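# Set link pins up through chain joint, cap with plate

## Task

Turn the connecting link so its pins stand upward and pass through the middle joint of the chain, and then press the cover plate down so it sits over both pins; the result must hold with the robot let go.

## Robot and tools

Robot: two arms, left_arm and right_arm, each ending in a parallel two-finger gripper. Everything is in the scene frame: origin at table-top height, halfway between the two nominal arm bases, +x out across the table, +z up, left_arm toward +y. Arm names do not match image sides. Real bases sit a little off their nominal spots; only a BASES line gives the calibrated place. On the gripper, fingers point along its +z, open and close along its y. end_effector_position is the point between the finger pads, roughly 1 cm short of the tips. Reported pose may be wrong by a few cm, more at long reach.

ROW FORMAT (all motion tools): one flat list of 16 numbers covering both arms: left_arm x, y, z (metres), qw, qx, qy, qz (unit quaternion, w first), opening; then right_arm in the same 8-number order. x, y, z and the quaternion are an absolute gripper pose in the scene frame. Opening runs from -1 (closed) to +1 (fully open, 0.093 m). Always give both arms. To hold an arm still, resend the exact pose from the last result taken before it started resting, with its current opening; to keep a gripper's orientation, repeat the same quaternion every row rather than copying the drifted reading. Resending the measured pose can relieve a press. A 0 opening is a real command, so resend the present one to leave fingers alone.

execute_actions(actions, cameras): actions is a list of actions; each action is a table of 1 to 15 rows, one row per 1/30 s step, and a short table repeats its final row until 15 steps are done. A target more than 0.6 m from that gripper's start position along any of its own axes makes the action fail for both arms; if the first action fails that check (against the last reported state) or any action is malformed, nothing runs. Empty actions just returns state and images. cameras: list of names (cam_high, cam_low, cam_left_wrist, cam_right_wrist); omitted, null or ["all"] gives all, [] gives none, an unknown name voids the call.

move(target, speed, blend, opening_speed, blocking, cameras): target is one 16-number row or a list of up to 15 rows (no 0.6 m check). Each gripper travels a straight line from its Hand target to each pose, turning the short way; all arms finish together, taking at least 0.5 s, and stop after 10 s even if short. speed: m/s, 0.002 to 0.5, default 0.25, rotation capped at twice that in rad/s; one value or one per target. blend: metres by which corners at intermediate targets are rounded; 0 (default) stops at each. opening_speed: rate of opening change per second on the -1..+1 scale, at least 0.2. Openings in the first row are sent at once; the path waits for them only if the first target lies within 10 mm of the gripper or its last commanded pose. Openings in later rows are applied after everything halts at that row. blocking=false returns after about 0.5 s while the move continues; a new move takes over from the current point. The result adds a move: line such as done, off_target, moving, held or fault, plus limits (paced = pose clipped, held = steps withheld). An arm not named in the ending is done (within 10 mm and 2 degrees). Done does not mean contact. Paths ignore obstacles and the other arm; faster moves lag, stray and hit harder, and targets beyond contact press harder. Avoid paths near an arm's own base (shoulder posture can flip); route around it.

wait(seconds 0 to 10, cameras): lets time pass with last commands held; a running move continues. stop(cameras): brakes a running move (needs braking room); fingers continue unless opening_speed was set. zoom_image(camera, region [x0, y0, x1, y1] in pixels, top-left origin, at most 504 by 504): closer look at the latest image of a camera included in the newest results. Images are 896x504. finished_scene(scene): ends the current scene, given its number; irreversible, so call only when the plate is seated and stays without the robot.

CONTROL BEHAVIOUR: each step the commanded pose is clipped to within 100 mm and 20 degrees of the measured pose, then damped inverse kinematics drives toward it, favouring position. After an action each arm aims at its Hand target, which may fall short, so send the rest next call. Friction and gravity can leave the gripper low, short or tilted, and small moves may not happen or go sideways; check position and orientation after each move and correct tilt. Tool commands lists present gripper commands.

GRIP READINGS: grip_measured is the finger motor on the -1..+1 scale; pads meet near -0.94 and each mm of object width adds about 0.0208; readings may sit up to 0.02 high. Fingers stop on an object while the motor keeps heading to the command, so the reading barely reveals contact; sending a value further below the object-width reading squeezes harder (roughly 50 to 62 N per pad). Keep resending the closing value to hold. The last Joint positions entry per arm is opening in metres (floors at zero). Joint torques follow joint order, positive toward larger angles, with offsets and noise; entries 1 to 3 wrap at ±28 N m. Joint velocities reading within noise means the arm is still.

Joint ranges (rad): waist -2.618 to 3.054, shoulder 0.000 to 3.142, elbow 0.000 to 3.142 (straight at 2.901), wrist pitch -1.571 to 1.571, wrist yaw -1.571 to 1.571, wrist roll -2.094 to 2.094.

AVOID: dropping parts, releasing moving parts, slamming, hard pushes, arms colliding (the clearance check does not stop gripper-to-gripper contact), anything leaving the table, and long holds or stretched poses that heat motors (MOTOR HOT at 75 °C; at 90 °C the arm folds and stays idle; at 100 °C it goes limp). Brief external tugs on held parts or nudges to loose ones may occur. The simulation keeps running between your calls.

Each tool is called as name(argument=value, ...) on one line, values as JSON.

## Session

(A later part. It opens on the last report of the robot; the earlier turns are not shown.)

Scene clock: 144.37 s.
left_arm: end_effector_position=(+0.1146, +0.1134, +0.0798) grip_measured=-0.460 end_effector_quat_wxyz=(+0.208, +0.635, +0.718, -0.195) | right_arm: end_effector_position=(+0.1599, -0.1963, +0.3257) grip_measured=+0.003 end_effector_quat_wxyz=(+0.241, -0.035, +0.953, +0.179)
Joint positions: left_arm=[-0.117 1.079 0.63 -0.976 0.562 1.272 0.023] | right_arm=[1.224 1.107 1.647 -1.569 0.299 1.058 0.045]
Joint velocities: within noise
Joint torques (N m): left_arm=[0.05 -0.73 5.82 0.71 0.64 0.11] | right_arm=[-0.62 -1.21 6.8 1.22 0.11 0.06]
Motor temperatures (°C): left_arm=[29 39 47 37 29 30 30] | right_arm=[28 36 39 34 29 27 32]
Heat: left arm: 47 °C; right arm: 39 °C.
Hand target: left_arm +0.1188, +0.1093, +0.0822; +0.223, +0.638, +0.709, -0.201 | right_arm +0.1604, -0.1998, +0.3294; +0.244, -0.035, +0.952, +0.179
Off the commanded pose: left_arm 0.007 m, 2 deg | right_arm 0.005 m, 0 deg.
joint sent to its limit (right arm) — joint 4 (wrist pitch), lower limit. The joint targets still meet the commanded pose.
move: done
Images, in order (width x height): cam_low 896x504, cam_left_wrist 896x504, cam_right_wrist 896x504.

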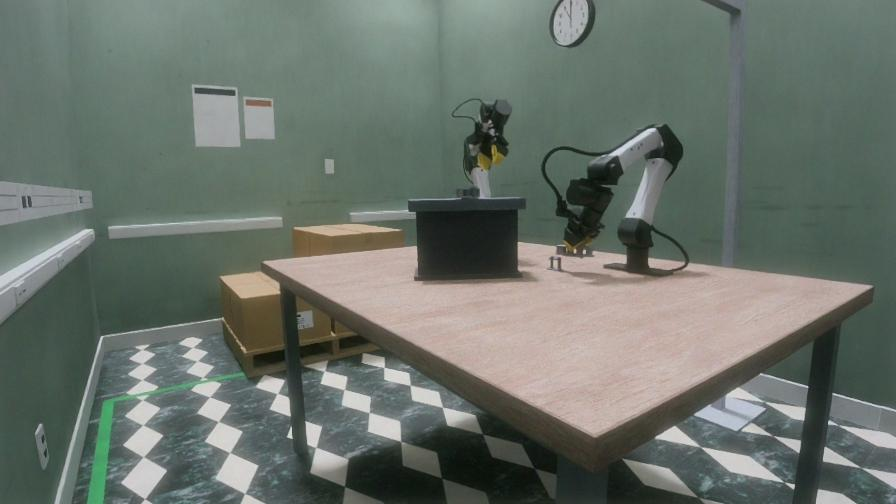

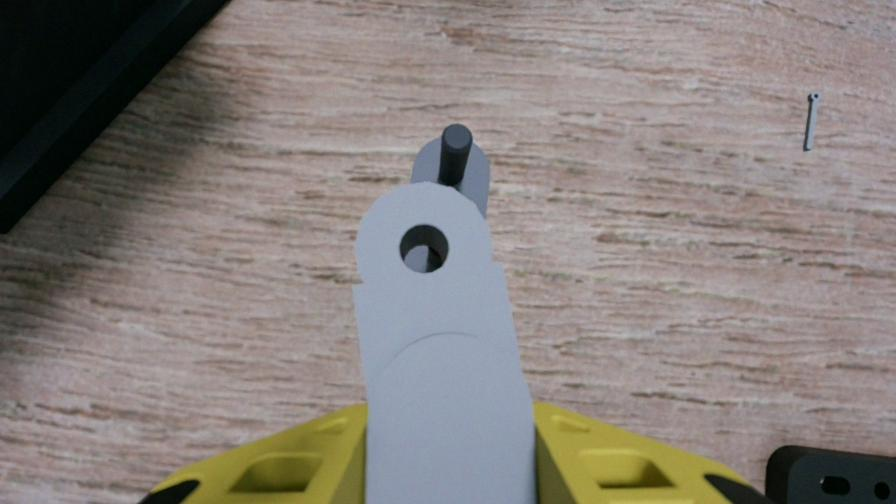

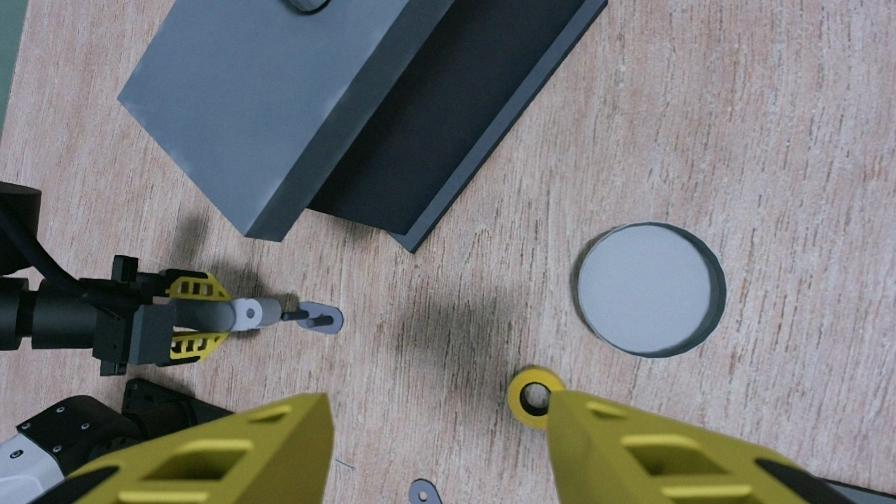

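move(target=[[0.1156,0.1028,0.082,0.2234,0.6381,0.7087,-0.2012,-0.7,0.1605,-0.1998,0.3294,0.244,-0.035,0.952,0.179,0.0]], speed=0.05, cameras=["cam_left_wrist","cam_low","cam_right_wrist"])

zoom_image(camera="cam_left_wrist", region=[340, 130, 560, 290])

zoom_image(camera="cam_right_wrist", region=[200, 270, 360, 370])

zoom_image(camera="cam_low", region=[545, 230, 605, 275])

Scene clock: 148.00 s.
left_arm: end_effector_position=(+0.1116, +0.1079, +0.0774) grip_measured=-0.460 end_effector_quat_wxyz=(+0.205, +0.640, +0.713, -0.199) | right_arm: end_effector_position=(+0.1599, -0.1963, +0.3257) grip_measured=+0.003 end_effector_quat_wxyz=(+0.241, -0.035, +0.953, +0.179)
Joint positions: left_arm=[-0.151 1.079 0.619 -0.959 0.562 1.249 0.023] | right_arm=[1.224 1.107 1.647 -1.569 0.299 1.058 0.045]
Joint velocities: within noise
Joint torques (N m): left_arm=[-0.65 -2.55 5.76 0.71 0.57 -0.23] | right_arm=[-0.61 -1.22 6.8 1.23 0.11 0.05]
Motor temperatures (°C): left_arm=[29 38 47 37 29 30 30] | right_arm=[28 36 39 34 29 27 32]
Heat: left arm: 47 °C; right arm: 39 °C.
Hand target: left_arm +0.1154, +0.1031, +0.0822; +0.223, +0.639, +0.708, -0.202 | right_arm +0.1604, -0.1998, +0.3294; +0.244, -0.035, +0.952, +0.179
Off the commanded pose: left_arm 0.008 m, 2 deg | right_arm 0.005 m, 0 deg.
joint sent to its limit (right arm) — joint 4 (wrist pitch), lower limit. The joint targets still meet the commanded pose.
move: done
Images, in order (width x height): cam_low 896x504, cam_left_wrist 896x504, cam_right_wrist 896x504.

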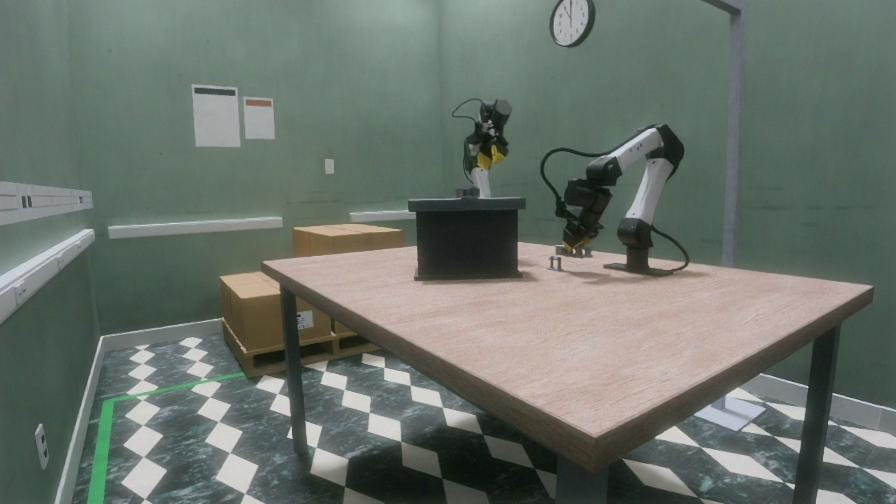

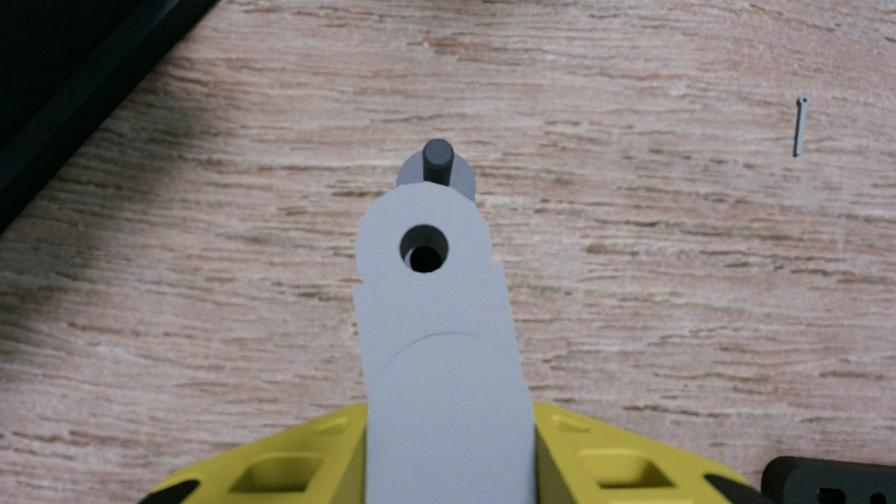

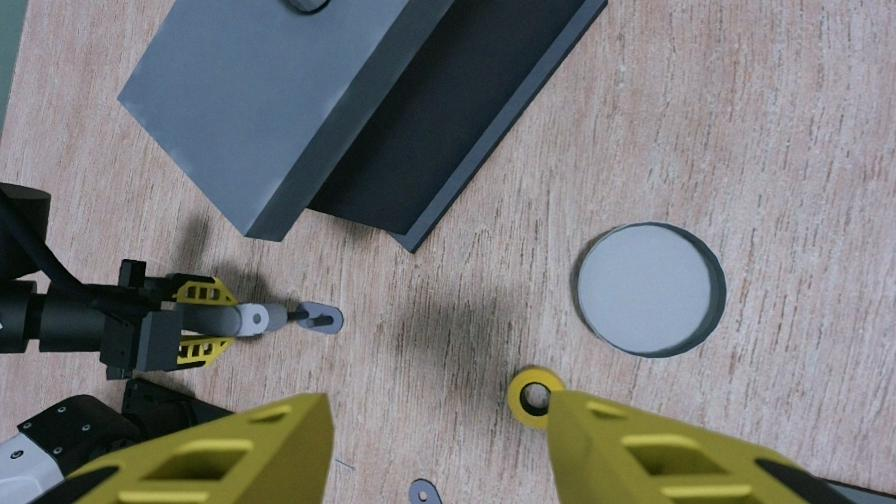

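Scaled by 2.291 from the camera's 896x504 image, which has a finer 1280x720 frame.

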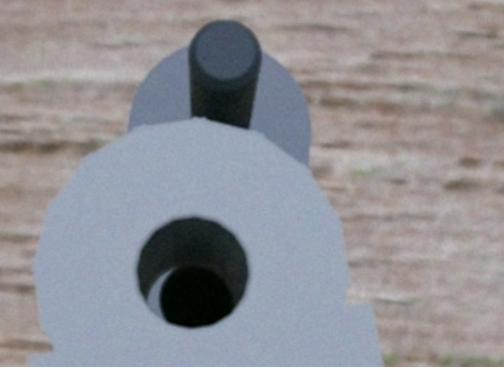

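Scaled by 3.150 from the camera's 896x504 image, which has a finer 1280x720 frame.

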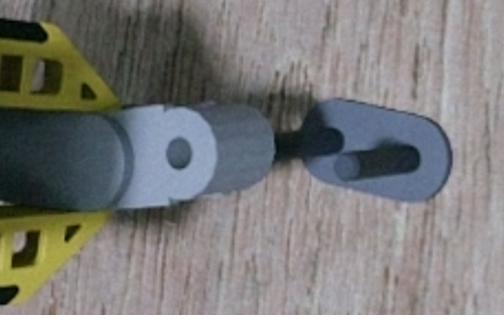

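Scaled by 8.400 from the camera's 896x504 image, which has a finer 1280x720 frame.

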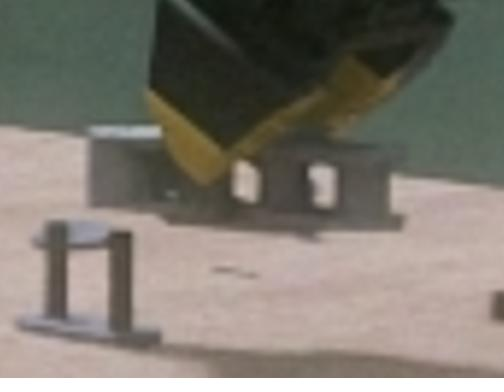

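move(target=[[0.1156,0.1028,0.076,0.2234,0.6381,0.7087,-0.2012,-0.7,0.1605,-0.1998,0.3294,0.244,-0.035,0.952,0.179,0.0]], speed=0.04, cameras=["cam_left_wrist","cam_low"])

zoom_image(camera="cam_left_wrist", region=[390, 210, 460, 290])

zoom_image(camera="cam_low", region=[545, 230, 605, 275])

Scene clock: 149.80 s.
left_arm: end_effector_position=(+0.1116, +0.1079, +0.0723) grip_measured=-0.460 end_effector_quat_wxyz=(+0.207, +0.640, +0.713, -0.198) | right_arm: end_effector_position=(+0.1599, -0.1963, +0.3257) grip_measured=+0.003 end_effector_quat_wxyz=(+0.241, -0.035, +0.953, +0.179)
Joint positions: left_arm=[-0.151 1.079 0.598 -0.932 0.562 1.248 0.023] | right_arm=[1.224 1.107 1.647 -1.569 0.299 1.058 0.045]
Joint velocities: within noise
Joint torques (N m): left_arm=[-0.68 -1.96 5.76 0.73 0.56 -0.19] | right_arm=[-0.62 -1.22 6.82 1.22 0.12 0.06]
Motor temperatures (°C): left_arm=[29 38 47 37 29 30 30] | right_arm=[28 36 39 34 29 27 32]
Heat: left arm: 47 °C; right arm: 39 °C.
Hand target: left_arm +0.1153, +0.1031, +0.0762; +0.223, +0.638, +0.709, -0.202 | right_arm +0.1604, -0.1998, +0.3294; +0.244, -0.035, +0.952, +0.179
Off the commanded pose: left_arm 0.007 m, 2 deg | right_arm 0.005 m, 0 deg.
joint sent to its limit (right arm) — joint 4 (wrist pitch), lower limit. The joint targets still meet the commanded pose.
move: done
Images, in order (width x height): cam_low 896x504, cam_left_wrist 896x504.

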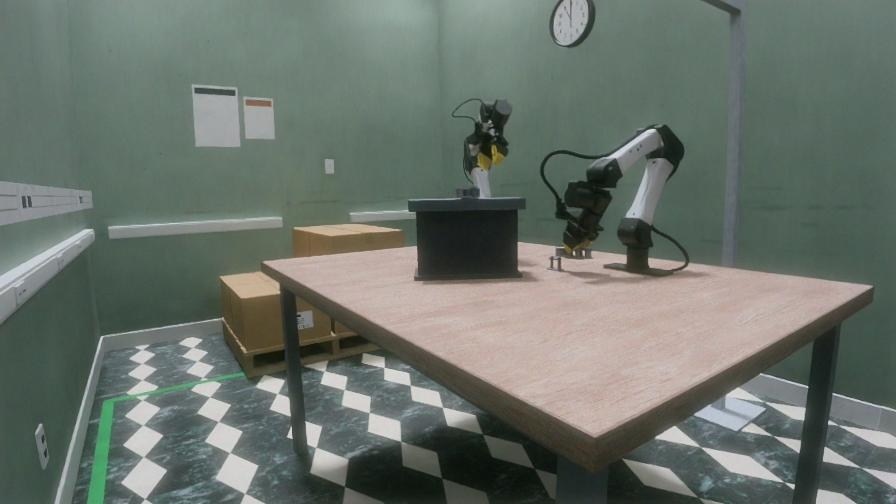

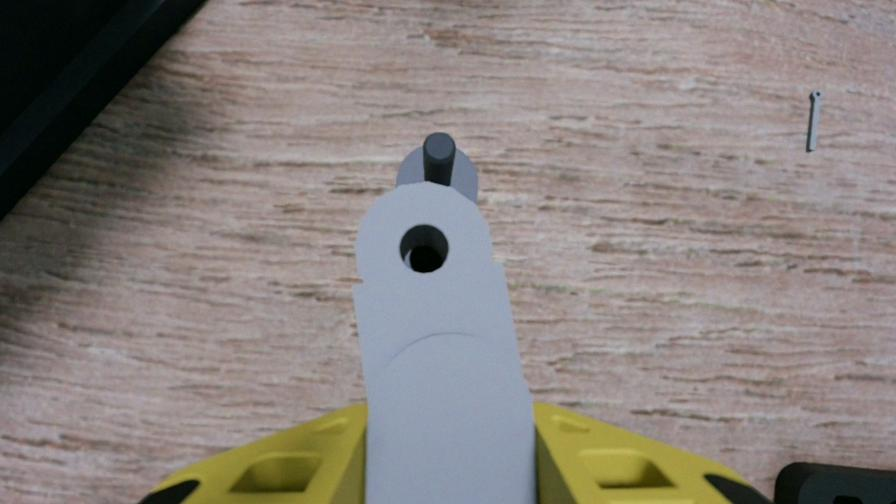

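Scaled by 6.300 from the camera's 896x504 image, which has a finer 1280x720 frame.

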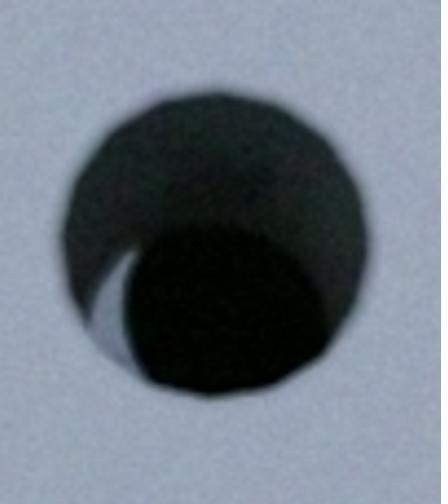

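Scaled by 8.400 from the camera's 896x504 image, which has a finer 1280x720 frame.

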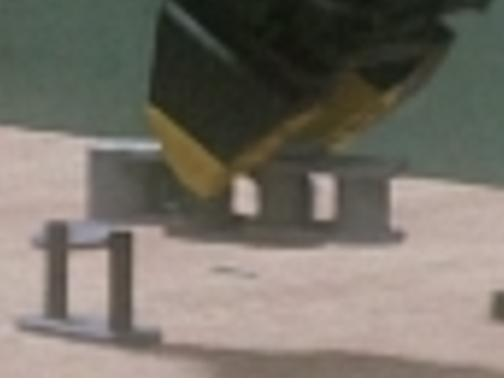

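move(target=[[0.1156,0.1028,0.079,0.2254,0.6281,0.7127,-0.2162,-0.7,0.1605,-0.1998,0.3294,0.244,-0.035,0.952,0.179,0.0]], speed=0.04, cameras=["cam_left_wrist","cam_low"])

zoom_image(camera="cam_left_wrist", region=[390, 210, 460, 290])

zoom_image(camera="cam_low", region=[545, 230, 605, 275])

Scene clock: 152.47 s.
left_arm: end_effector_position=(+0.1126, +0.1080, +0.0735) grip_measured=-0.460 end_effector_quat_wxyz=(+0.212, +0.635, +0.715, -0.202) | right_arm: end_effector_position=(+0.1599, -0.1963, +0.3257) grip_measured=+0.003 end_effector_quat_wxyz=(+0.241, -0.035, +0.953, +0.179)
Joint positions: left_arm=[-0.14 1.079 0.598 -0.931 0.575 1.248 0.023] | right_arm=[1.224 1.107 1.647 -1.569 0.299 1.058 0.045]
Joint velocities: within noise
Joint torques (N m): left_arm=[0.34 -0.85 6.53 0.59 0.74 -0.12] | right_arm=[-0.62 -1.22 6.79 1.23 0.11 0.06]
Motor temperatures (°C): left_arm=[29 38 47 37 29 30 30] | right_arm=[28 36 39 34 29 27 32]
Heat: left arm: 47 °C; right arm: 39 °C.
Hand target: left_arm +0.1155, +0.1031, +0.0790; +0.225, +0.628, +0.713, -0.216 | right_arm +0.1604, -0.1998, +0.3294; +0.244, -0.035, +0.952, +0.179
Off the commanded pose: left_arm 0.008 m, 2 deg | right_arm 0.005 m, 0 deg.
joint sent to its limit (right arm) — joint 4 (wrist pitch), lower limit. The joint targets still meet the commanded pose.
move: done
Images, in order (width x height): cam_low 896x504, cam_left_wrist 896x504.

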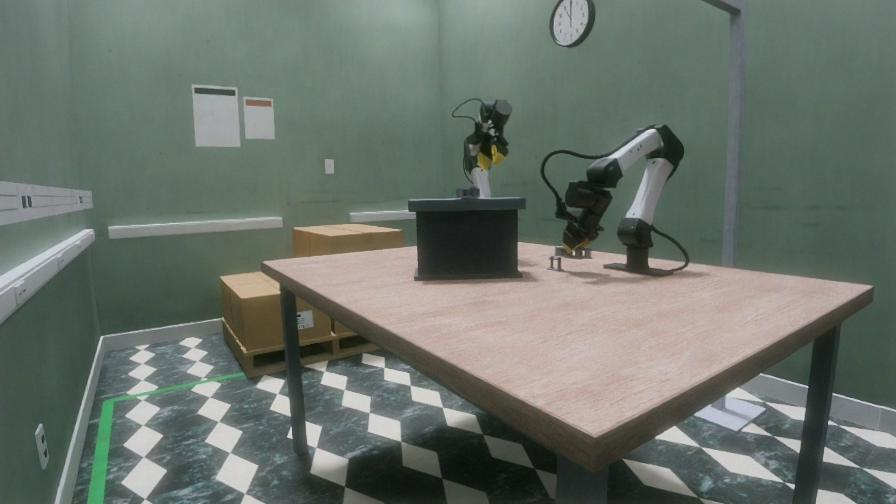

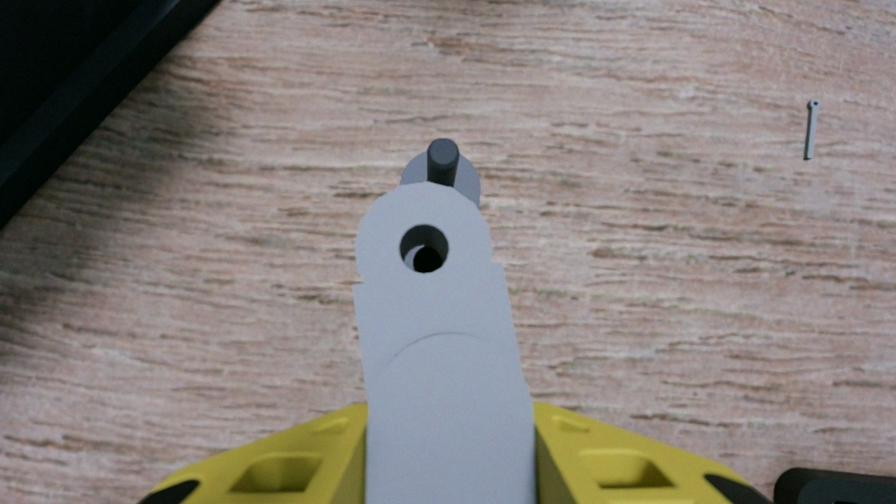

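Scaled by 6.300 from the camera's 896x504 image, which has a finer 1280x720 frame.

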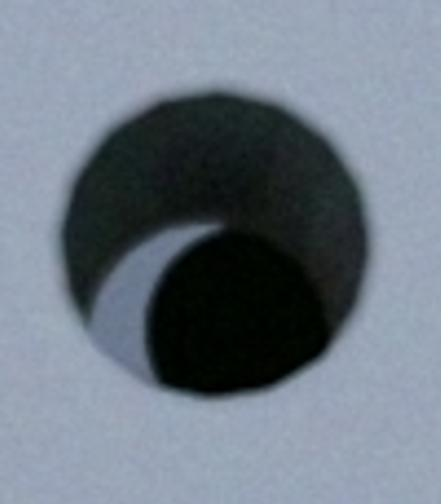

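Scaled by 8.400 from the camera's 896x504 image, which has a finer 1280x720 frame.

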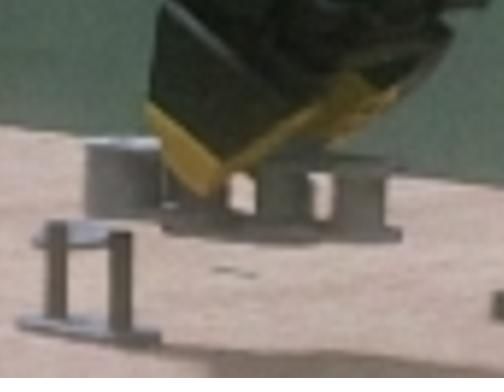

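move(target=[[0.1138,0.1010,0.079,0.2254,0.6281,0.7127,-0.2162,-0.7,0.1605,-0.1998,0.3294,0.244,-0.035,0.952,0.179,0.0]], speed=0.04, cameras=["cam_left_wrist"])

zoom_image(camera="cam_left_wrist", region=[390, 210, 460, 290])

Scene clock: 153.93 s.
left_arm: end_effector_position=(+0.1126, +0.1079, +0.0736) grip_measured=-0.460 end_effector_quat_wxyz=(+0.211, +0.632, +0.718, -0.203) | right_arm: end_effector_position=(+0.1599, -0.1963, +0.3257) grip_measured=+0.003 end_effector_quat_wxyz=(+0.241, -0.035, +0.953, +0.179)
Joint positions: left_arm=[-0.14 1.079 0.598 -0.931 0.576 1.24 0.023] | right_arm=[1.224 1.107 1.647 -1.569 0.299 1.058 0.045]
Joint velocities: within noise
Joint torques (N m): left_arm=[-0.73 -1.76 6.08 0.63 0.72 -0.22] | right_arm=[-0.62 -1.21 6.82 1.22 0.11 0.06]
Motor temperatures (°C): left_arm=[29 38 47 36 29 30 30] | right_arm=[28 35 39 34 29 27 32]
Heat: left arm: 47 °C; right arm: 39 °C.
Hand target: left_arm +0.1136, +0.1013, +0.0790; +0.225, +0.628, +0.713, -0.216 | right_arm +0.1604, -0.1998, +0.3294; +0.244, -0.035, +0.952, +0.179
Off the commanded pose: left_arm 0.009 m, 2 deg | right_arm 0.005 m, 0 deg.
joint sent to its limit (right arm) — joint 4 (wrist pitch), lower limit. The joint targets still meet the commanded pose.
move: done
Images, in order (width x height): cam_left_wrist 896x504.

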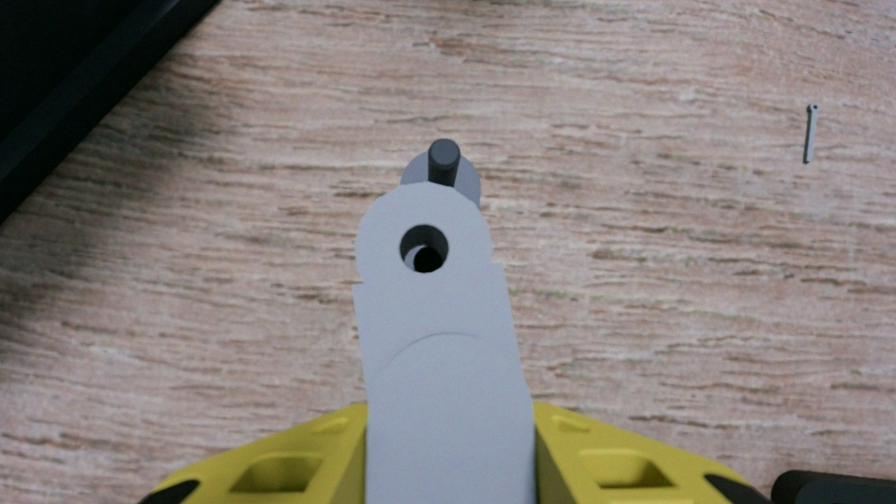

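Scaled by 6.300 from the camera's 896x504 image, which has a finer 1280x720 frame.

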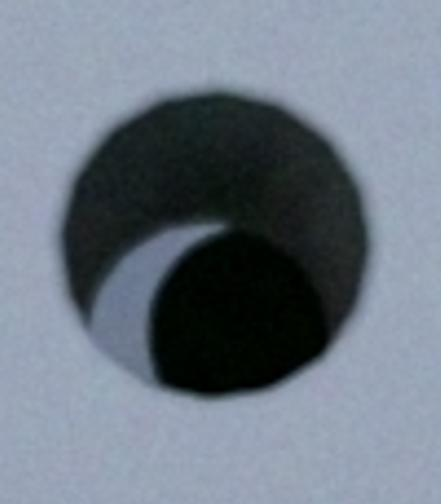

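move(target=[[0.1122,0.0990,0.079,0.2254,0.6281,0.7127,-0.2162,-0.7,0.1605,-0.1998,0.3294,0.244,-0.035,0.952,0.179,0.0]], speed=0.04, cameras=["cam_left_wrist"])

zoom_image(camera="cam_left_wrist", region=[390, 210, 460, 290])

Scene clock: 155.47 s.
left_arm: end_effector_position=(+0.1108, +0.1056, +0.0736) grip_measured=-0.460 end_effector_quat_wxyz=(+0.208, +0.631, +0.718, -0.207) | right_arm: end_effector_position=(+0.1599, -0.1963, +0.3257) grip_measured=+0.003 end_effector_quat_wxyz=(+0.241, -0.035, +0.953, +0.179)
Joint positions: left_arm=[-0.154 1.079 0.598 -0.931 0.576 1.222 0.023] | right_arm=[1.224 1.107 1.647 -1.569 0.299 1.058 0.045]
Joint velocities: within noise
Joint torques (N m): left_arm=[-0.69 -2.59 5.63 0.67 0.71 -0.16] | right_arm=[-0.62 -1.21 6.8 1.23 0.11 0.06]
Motor temperatures (°C): left_arm=[29 38 47 36 29 30 30] | right_arm=[28 35 39 34 29 27 32]
Heat: left arm: 47 °C; right arm: 39 °C.
Hand target: left_arm +0.1120, +0.0994, +0.0791; +0.225, +0.628, +0.713, -0.216 | right_arm +0.1604, -0.1998, +0.3294; +0.244, -0.035, +0.952, +0.179
Off the commanded pose: left_arm 0.009 m, 2 deg | right_arm 0.005 m, 0 deg.
joint sent to its limit (right arm) — joint 4 (wrist pitch), lower limit. The joint targets still meet the commanded pose.
move: done
Images, in order (width x height): cam_left_wrist 896x504.

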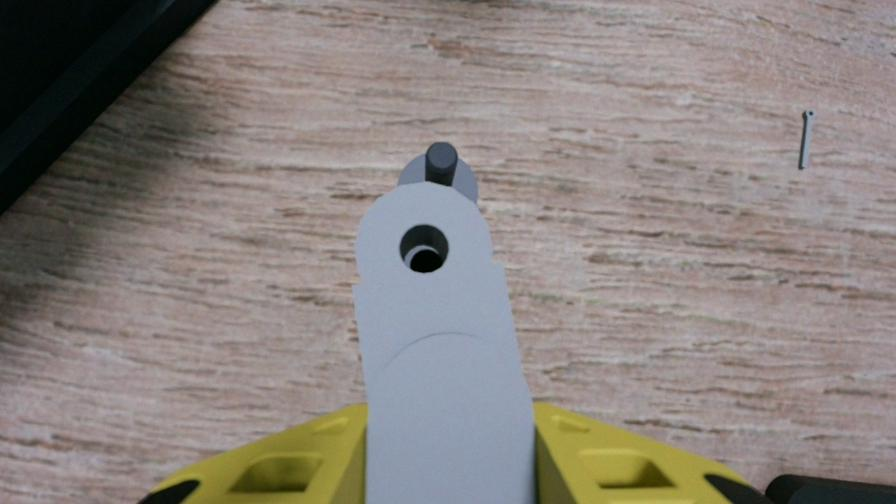

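Scaled by 6.300 from the camera's 896x504 image, which has a finer 1280x720 frame.

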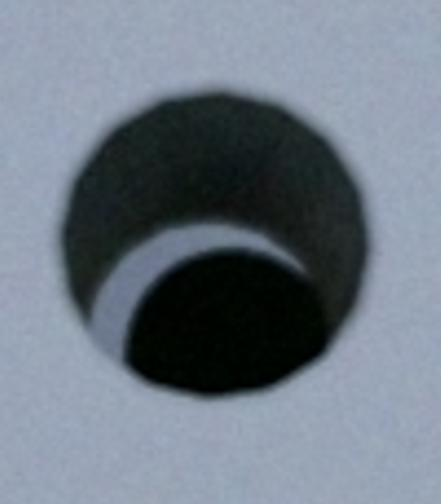

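execute_actions(actions=[])

zoom_image(camera="cam_left_wrist", region=[390, 210, 460, 290])

Scene clock: 158.87 s.
left_arm: end_effector_position=(+0.1108, +0.1055, +0.0736) grip_measured=-0.460 end_effector_quat_wxyz=(+0.208, +0.631, +0.719, -0.207) | right_arm: end_effector_position=(+0.1599, -0.1963, +0.3257) grip_measured=+0.003 end_effector_quat_wxyz=(+0.241, -0.035, +0.953, +0.179)
Joint positions: left_arm=[-0.155 1.079 0.598 -0.931 0.576 1.221 0.023] | right_arm=[1.224 1.107 1.647 -1.569 0.299 1.058 0.045]
Joint velocities: within noise
Joint torques (N m): left_arm=[-0.66 -2.61 5.65 0.68 0.7 -0.2] | right_arm=[-0.61 -1.21 6.82 1.22 0.11 0.06]
Motor temperatures (°C): left_arm=[29 38 46 36 29 30 30] | right_arm=[28 35 39 34 29 27 32]
Heat: left arm: 46 °C; right arm: 39 °C.
Hand target: left_arm +0.1120, +0.0993, +0.0791; +0.225, +0.628, +0.713, -0.216 | right_arm +0.1604, -0.1998, +0.3294; +0.244, -0.035, +0.952, +0.179
Tool commands: left_gripper/opening=-0.7 right_gripper/opening=+0.0
Off the commanded pose: left_arm 0.009 m, 2 deg | right_arm 0.005 m, 0 deg.

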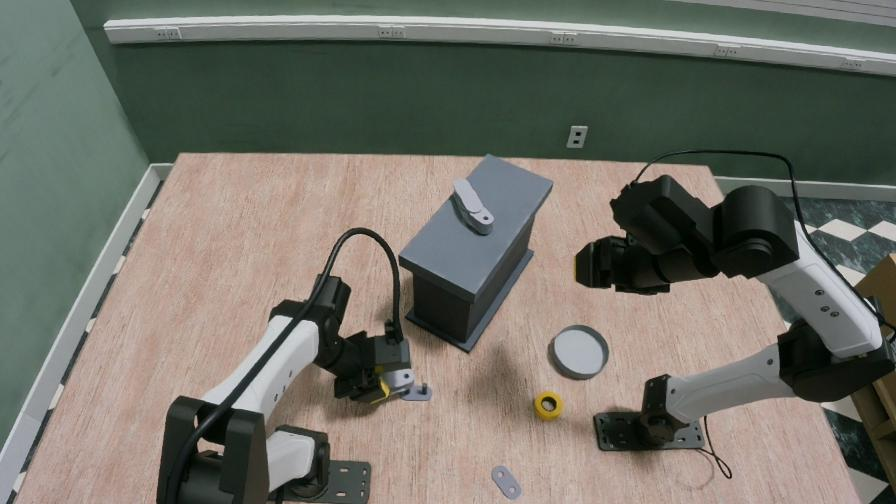

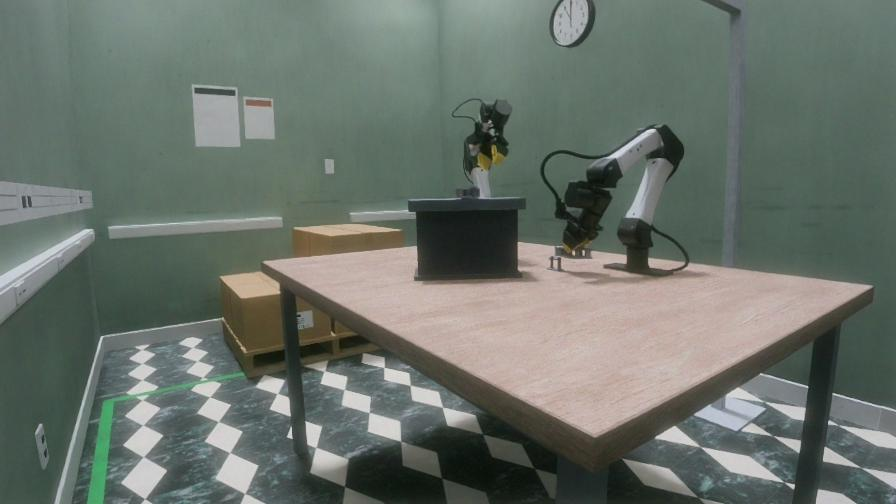

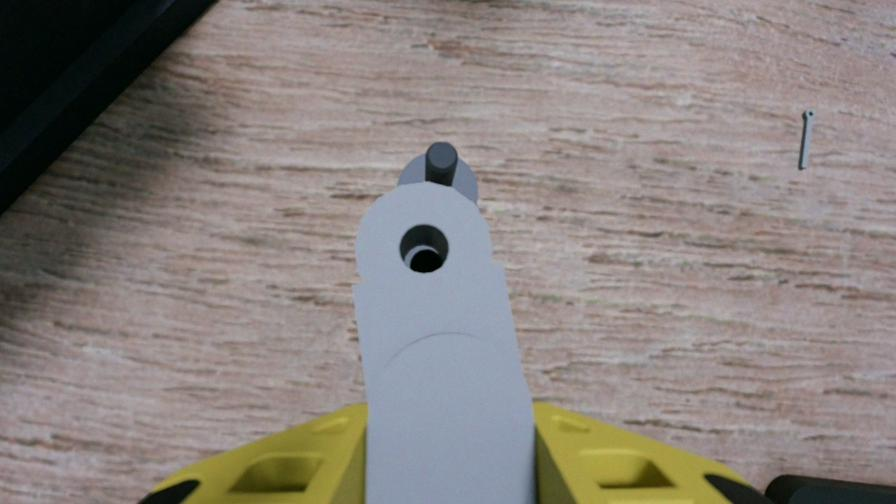

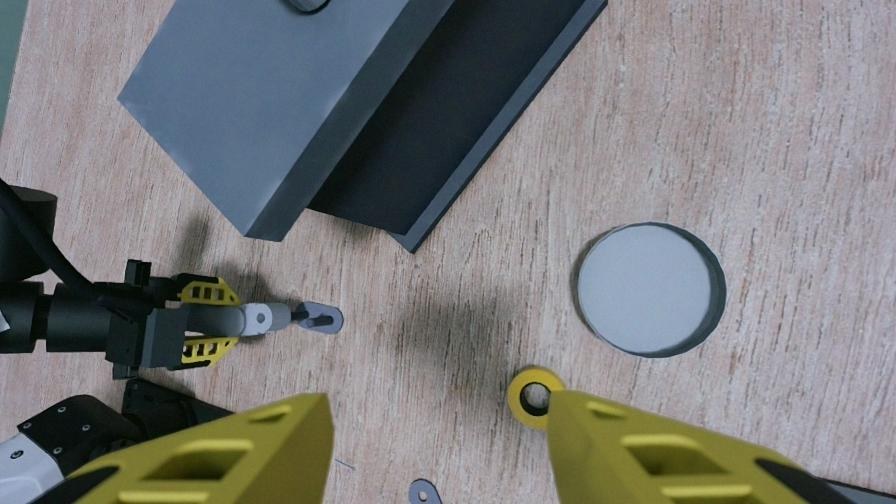

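Scaled by 6.300 from the camera's 896x504 image, which has a finer 1280x720 frame.

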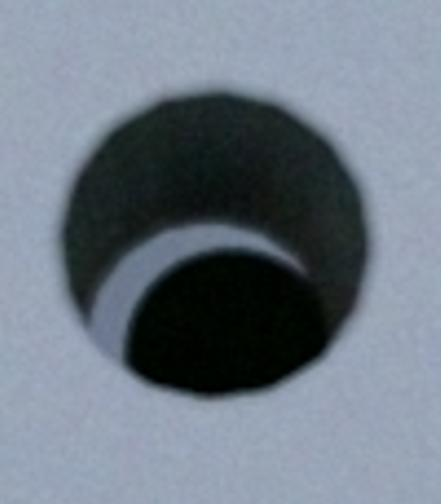

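move(target=[0.1096,0.0990,0.079, 0.2254,0.6281,0.7127,-0.2162, -0.7,  0.1605,-0.1998,0.3294, 0.244,-0.035,0.952,0.179, 0.0], speed=0.05, cameras=["cam_left_wrist"])

zoom_image(camera="cam_left_wrist", region=[390, 210, 460, 290])

Scene clock: 160.23 s.
left_arm: end_effector_position=(+0.1087, +0.1053, +0.0727) grip_measured=-0.460 end_effector_quat_wxyz=(+0.207, +0.631, +0.718, -0.207) | right_arm: end_effector_position=(+0.1599, -0.1963, +0.3257) grip_measured=+0.003 end_effector_quat_wxyz=(+0.241, -0.035, +0.953, +0.179)
Joint positions: left_arm=[-0.158 1.07 0.59 -0.931 0.576 1.218 0.023] | right_arm=[1.224 1.107 1.647 -1.569 0.299 1.058 0.045]
Joint velocities: within noise
Joint torques (N m): left_arm=[-0.68 -3 5.74 0.63 0.69 -0.21] | right_arm=[-0.61 -1.22 6.8 1.23 0.11 0.06]
Motor temperatures (°C): left_arm=[29 38 46 36 29 30 30] | right_arm=[28 35 39 34 29 27 32]
Heat: left arm: 46 °C; right arm: 39 °C.
Hand target: left_arm +0.1095, +0.0993, +0.0791; +0.225, +0.628, +0.712, -0.216 | right_arm +0.1604, -0.1998, +0.3294; +0.244, -0.035, +0.952, +0.179
Off the commanded pose: left_arm 0.009 m, 2 deg | right_arm 0.005 m, 0 deg.
joint sent to its limit (right arm) — joint 4 (wrist pitch), lower limit. The joint targets still meet the commanded pose.
move: done
Images, in order (width x height): cam_left_wrist 896x504.

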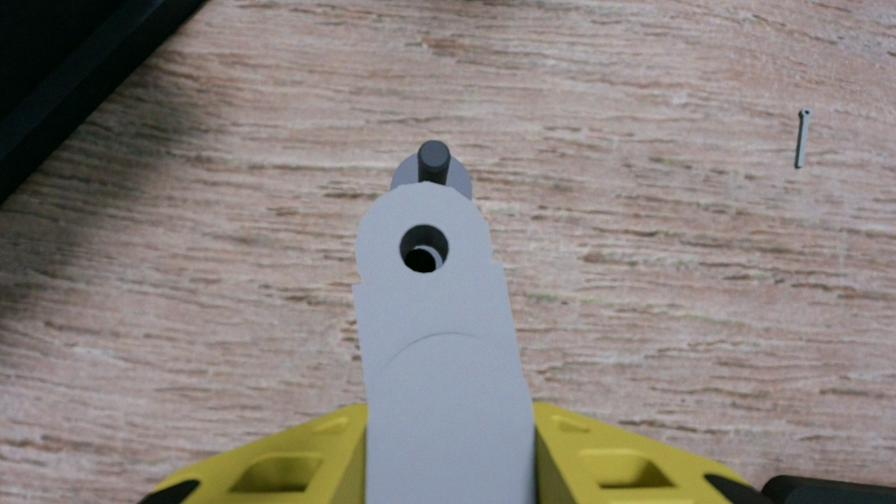

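Scaled by 6.300 from the camera's 896x504 image, which has a finer 1280x720 frame.

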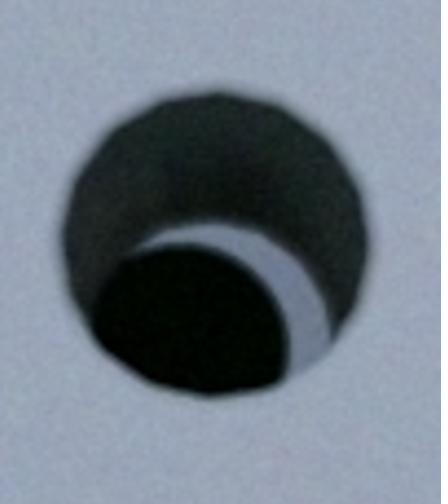

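move(target=[0.1106,0.0985,0.076, 0.2254,0.6281,0.7127,-0.2162, -0.7,  0.1605,-0.1998,0.3294, 0.244,-0.035,0.952,0.179, 0.0], speed=0.05, cameras=["cam_left_wrist"])

zoom_image(camera="cam_left_wrist", region=[390, 210, 460, 290])

Scene clock: 161.60 s.
left_arm: end_effector_position=(+0.1072, +0.1056, +0.0705) grip_measured=-0.459 end_effector_quat_wxyz=(+0.205, +0.630, +0.720, -0.209) | right_arm: end_effector_position=(+0.1599, -0.1963, +0.3257) grip_measured=+0.003 end_effector_quat_wxyz=(+0.241, -0.035, +0.953, +0.179)
Joint positions: left_arm=[-0.158 1.07 0.582 -0.927 0.576 1.216 0.023] | right_arm=[1.224 1.107 1.647 -1.569 0.299 1.058 0.045]
Joint velocities: within noise
Joint torques (N m): left_arm=[-0.79 -2.32 5.76 0.75 0.69 -0.2] | right_arm=[-0.62 -1.21 6.8 1.23 0.11 0.06]
Motor temperatures (°C): left_arm=[29 38 46 36 29 30 30] | right_arm=[28 35 39 34 29 27 32]
Heat: left arm: 46 °C; right arm: 39 °C.
Hand target: left_arm +0.1103, +0.0989, +0.0762; +0.225, +0.628, +0.712, -0.216 | right_arm +0.1604, -0.1998, +0.3294; +0.244, -0.035, +0.952, +0.179
Off the commanded pose: left_arm 0.010 m, 3 deg | right_arm 0.005 m, 0 deg.
joint sent to its limit (right arm) — joint 4 (wrist pitch), lower limit. The joint targets still meet the commanded pose.
move: off_target (left_arm)
Images, in order (width x height): cam_left_wrist 896x504.

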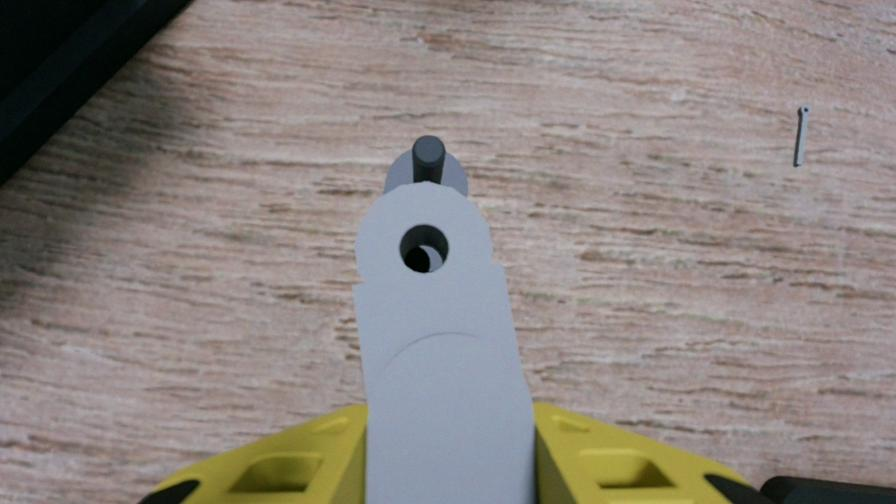

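Scaled by 6.300 from the camera's 896x504 image, which has a finer 1280x720 frame.

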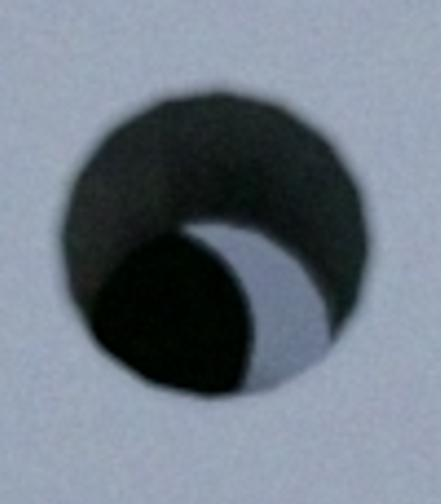

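move(target=[0.1135,0.0985,0.076, 0.2254,0.6281,0.7127,-0.2162, -0.7,  0.1605,-0.1998,0.3294, 0.244,-0.035,0.952,0.179, 0.0], speed=0.05, cameras=["cam_left_wrist"])

zoom_image(camera="cam_left_wrist", region=[390, 210, 460, 290])

Scene clock: 162.73 s.
left_arm: end_effector_position=(+0.1082, +0.1054, +0.0707) grip_measured=-0.459 end_effector_quat_wxyz=(+0.207, +0.630, +0.719, -0.207) | right_arm: end_effector_position=(+0.1599, -0.1963, +0.3257) grip_measured=+0.003 end_effector_quat_wxyz=(+0.241, -0.035, +0.953, +0.179)
Joint positions: left_arm=[-0.158 1.07 0.582 -0.922 0.576 1.216 0.023] | right_arm=[1.224 1.107 1.647 -1.569 0.299 1.058 0.045]
Joint velocities: within noise
Joint torques (N m): left_arm=[-0.49 -1.01 6.35 0.75 0.7 -0.15] | right_arm=[-0.62 -1.21 6.8 1.22 0.11 0.06]
Motor temperatures (°C): left_arm=[29 37 46 36 29 30 30] | right_arm=[28 35 39 34 29 27 32]
Heat: left arm: 46 °C; right arm: 39 °C.
Hand target: left_arm +0.1132, +0.0990, +0.0762; +0.225, +0.628, +0.713, -0.216 | right_arm +0.1604, -0.1998, +0.3294; +0.244, -0.035, +0.952, +0.179
Off the commanded pose: left_arm 0.010 m, 2 deg | right_arm 0.005 m, 0 deg.
joint sent to its limit (right arm) — joint 4 (wrist pitch), lower limit. The joint targets still meet the commanded pose.
move: done
Images, in order (width x height): cam_left_wrist 896x504.

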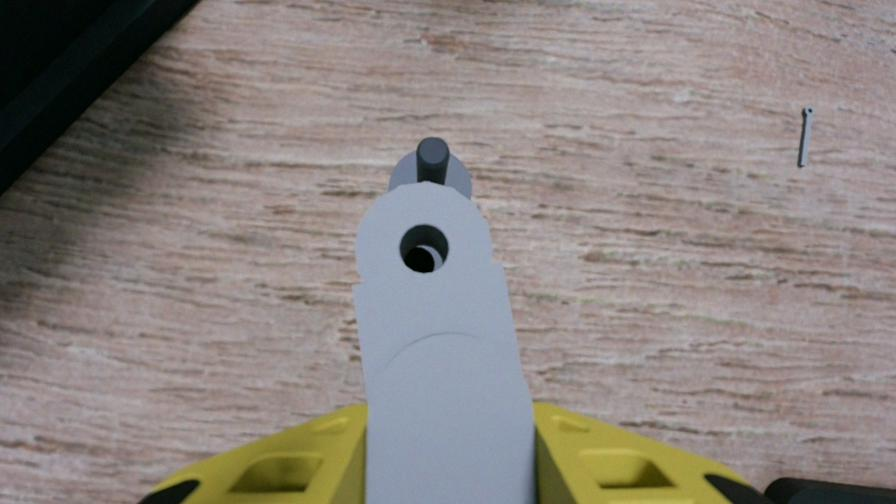

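Scaled by 6.300 from the camera's 896x504 image, which has a finer 1280x720 frame.

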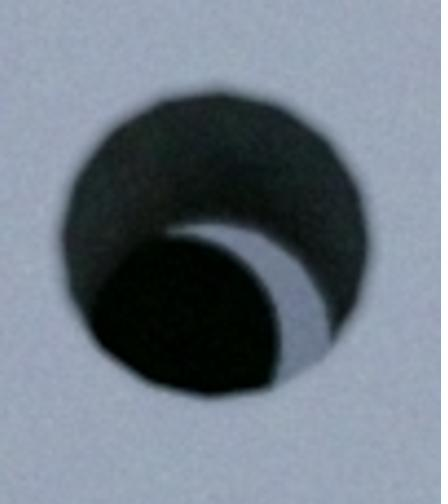

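move(target=[0.1155,0.0982,0.0755, 0.2254,0.6281,0.7127,-0.2162, -0.7,  0.1605,-0.1998,0.3294, 0.244,-0.035,0.952,0.179, 0.0], speed=0.05, cameras=["cam_left_wrist"])

zoom_image(camera="cam_left_wrist", region=[390, 210, 460, 290])

Scene clock: 163.90 s.
left_arm: end_effector_position=(+0.1093, +0.1052, +0.0694) grip_measured=-0.459 end_effector_quat_wxyz=(+0.206, +0.630, +0.719, -0.208) | right_arm: end_effector_position=(+0.1599, -0.1963, +0.3257) grip_measured=+0.003 end_effector_quat_wxyz=(+0.241, -0.035, +0.953, +0.179)
Joint positions: left_arm=[-0.158 1.08 0.582 -0.915 0.576 1.216 0.023] | right_arm=[1.224 1.107 1.647 -1.569 0.299 1.058 0.045]
Joint velocities: within noise
Joint torques (N m): left_arm=[-0.47 -1.01 6.6 0.75 0.7 -0.15] | right_arm=[-0.64 -1.22 6.79 1.23 0.11 0.06]
Motor temperatures (°C): left_arm=[29 37 46 36 29 30 30] | right_arm=[28 35 39 34 29 27 32]
Heat: left arm: 46 °C; right arm: 39 °C.
Hand target: left_arm +0.1151, +0.0987, +0.0757; +0.225, +0.628, +0.713, -0.216 | right_arm +0.1604, -0.1998, +0.3294; +0.244, -0.035, +0.952, +0.179
Off the commanded pose: left_arm 0.011 m, 3 deg | right_arm 0.005 m, 0 deg.
joint sent to its limit (right arm) — joint 4 (wrist pitch), lower limit. The joint targets still meet the commanded pose.
move: off_target (left_arm)
Images, in order (width x height): cam_left_wrist 896x504.

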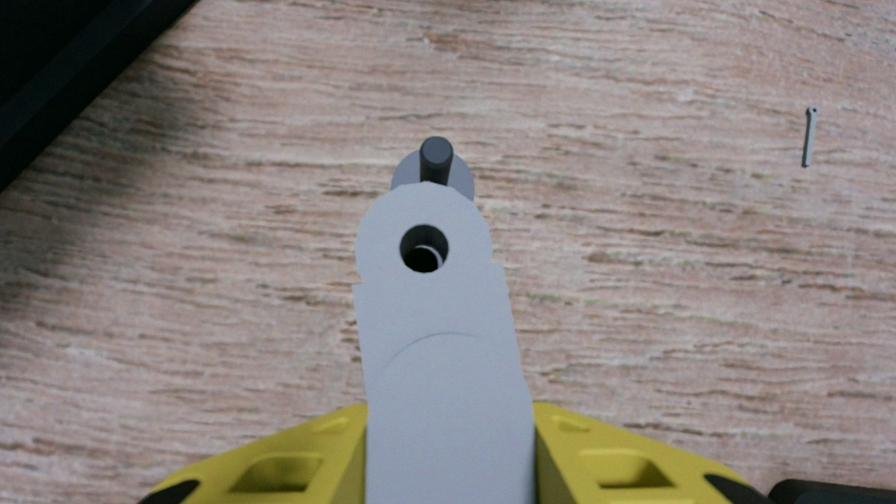

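Scaled by 6.300 from the camera's 896x504 image, which has a finer 1280x720 frame.

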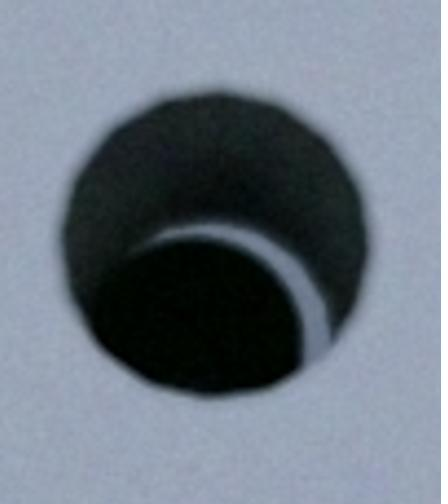

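move(target=[0.1168,0.0980,0.0715, 0.2254,0.6281,0.7127,-0.2162, -0.7,  0.1605,-0.1998,0.3294, 0.244,-0.035,0.952,0.179, 0.0], speed=0.05, cameras=["cam_left_wrist"])

zoom_image(camera="cam_left_wrist", region=[390, 210, 460, 290])

Scene clock: 165.20 s.
left_arm: end_effector_position=(+0.1135, +0.1045, +0.0683) grip_measured=-0.460 end_effector_quat_wxyz=(+0.210, +0.631, +0.718, -0.206) | right_arm: end_effector_position=(+0.1599, -0.1963, +0.3257) grip_measured=+0.003 end_effector_quat_wxyz=(+0.241, -0.035, +0.953, +0.179)
Joint positions: left_arm=[-0.158 1.092 0.582 -0.893 0.576 1.216 0.023] | right_arm=[1.224 1.107 1.647 -1.569 0.299 1.058 0.045]
Joint velocities: within noise
Joint torques (N m): left_arm=[-0.5 -1.07 5.71 0.77 0.69 -0.15] | right_arm=[-0.61 -1.21 6.8 1.22 0.11 0.06]
Motor temperatures (°C): left_arm=[29 37 46 36 30 30 30] | right_arm=[28 35 39 34 29 27 32]
Heat: left arm: 46 °C; right arm: 39 °C.
Hand target: left_arm +0.1165, +0.0984, +0.0717; +0.225, +0.628, +0.713, -0.216 | right_arm +0.1604, -0.1998, +0.3294; +0.244, -0.035, +0.952, +0.179
Off the commanded pose: left_arm 0.008 m, 2 deg | right_arm 0.005 m, 0 deg.
joint sent to its limit (right arm) — joint 4 (wrist pitch), lower limit. The joint targets still meet the commanded pose.
move: done
Images, in order (width x height): cam_left_wrist 896x504.

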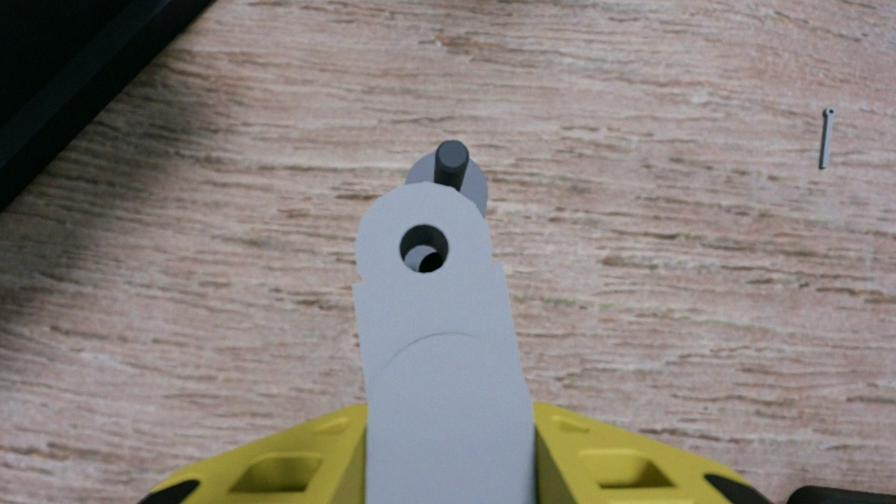

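Scaled by 6.300 from the camera's 896x504 image, which has a finer 1280x720 frame.

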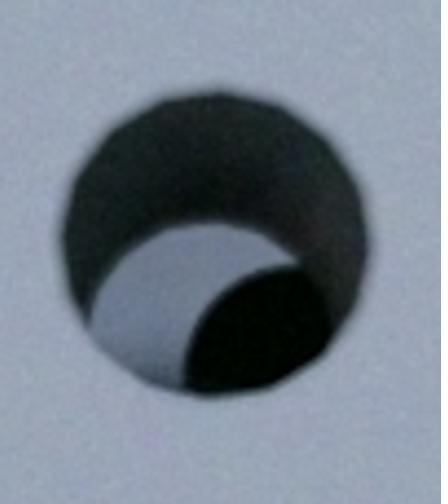

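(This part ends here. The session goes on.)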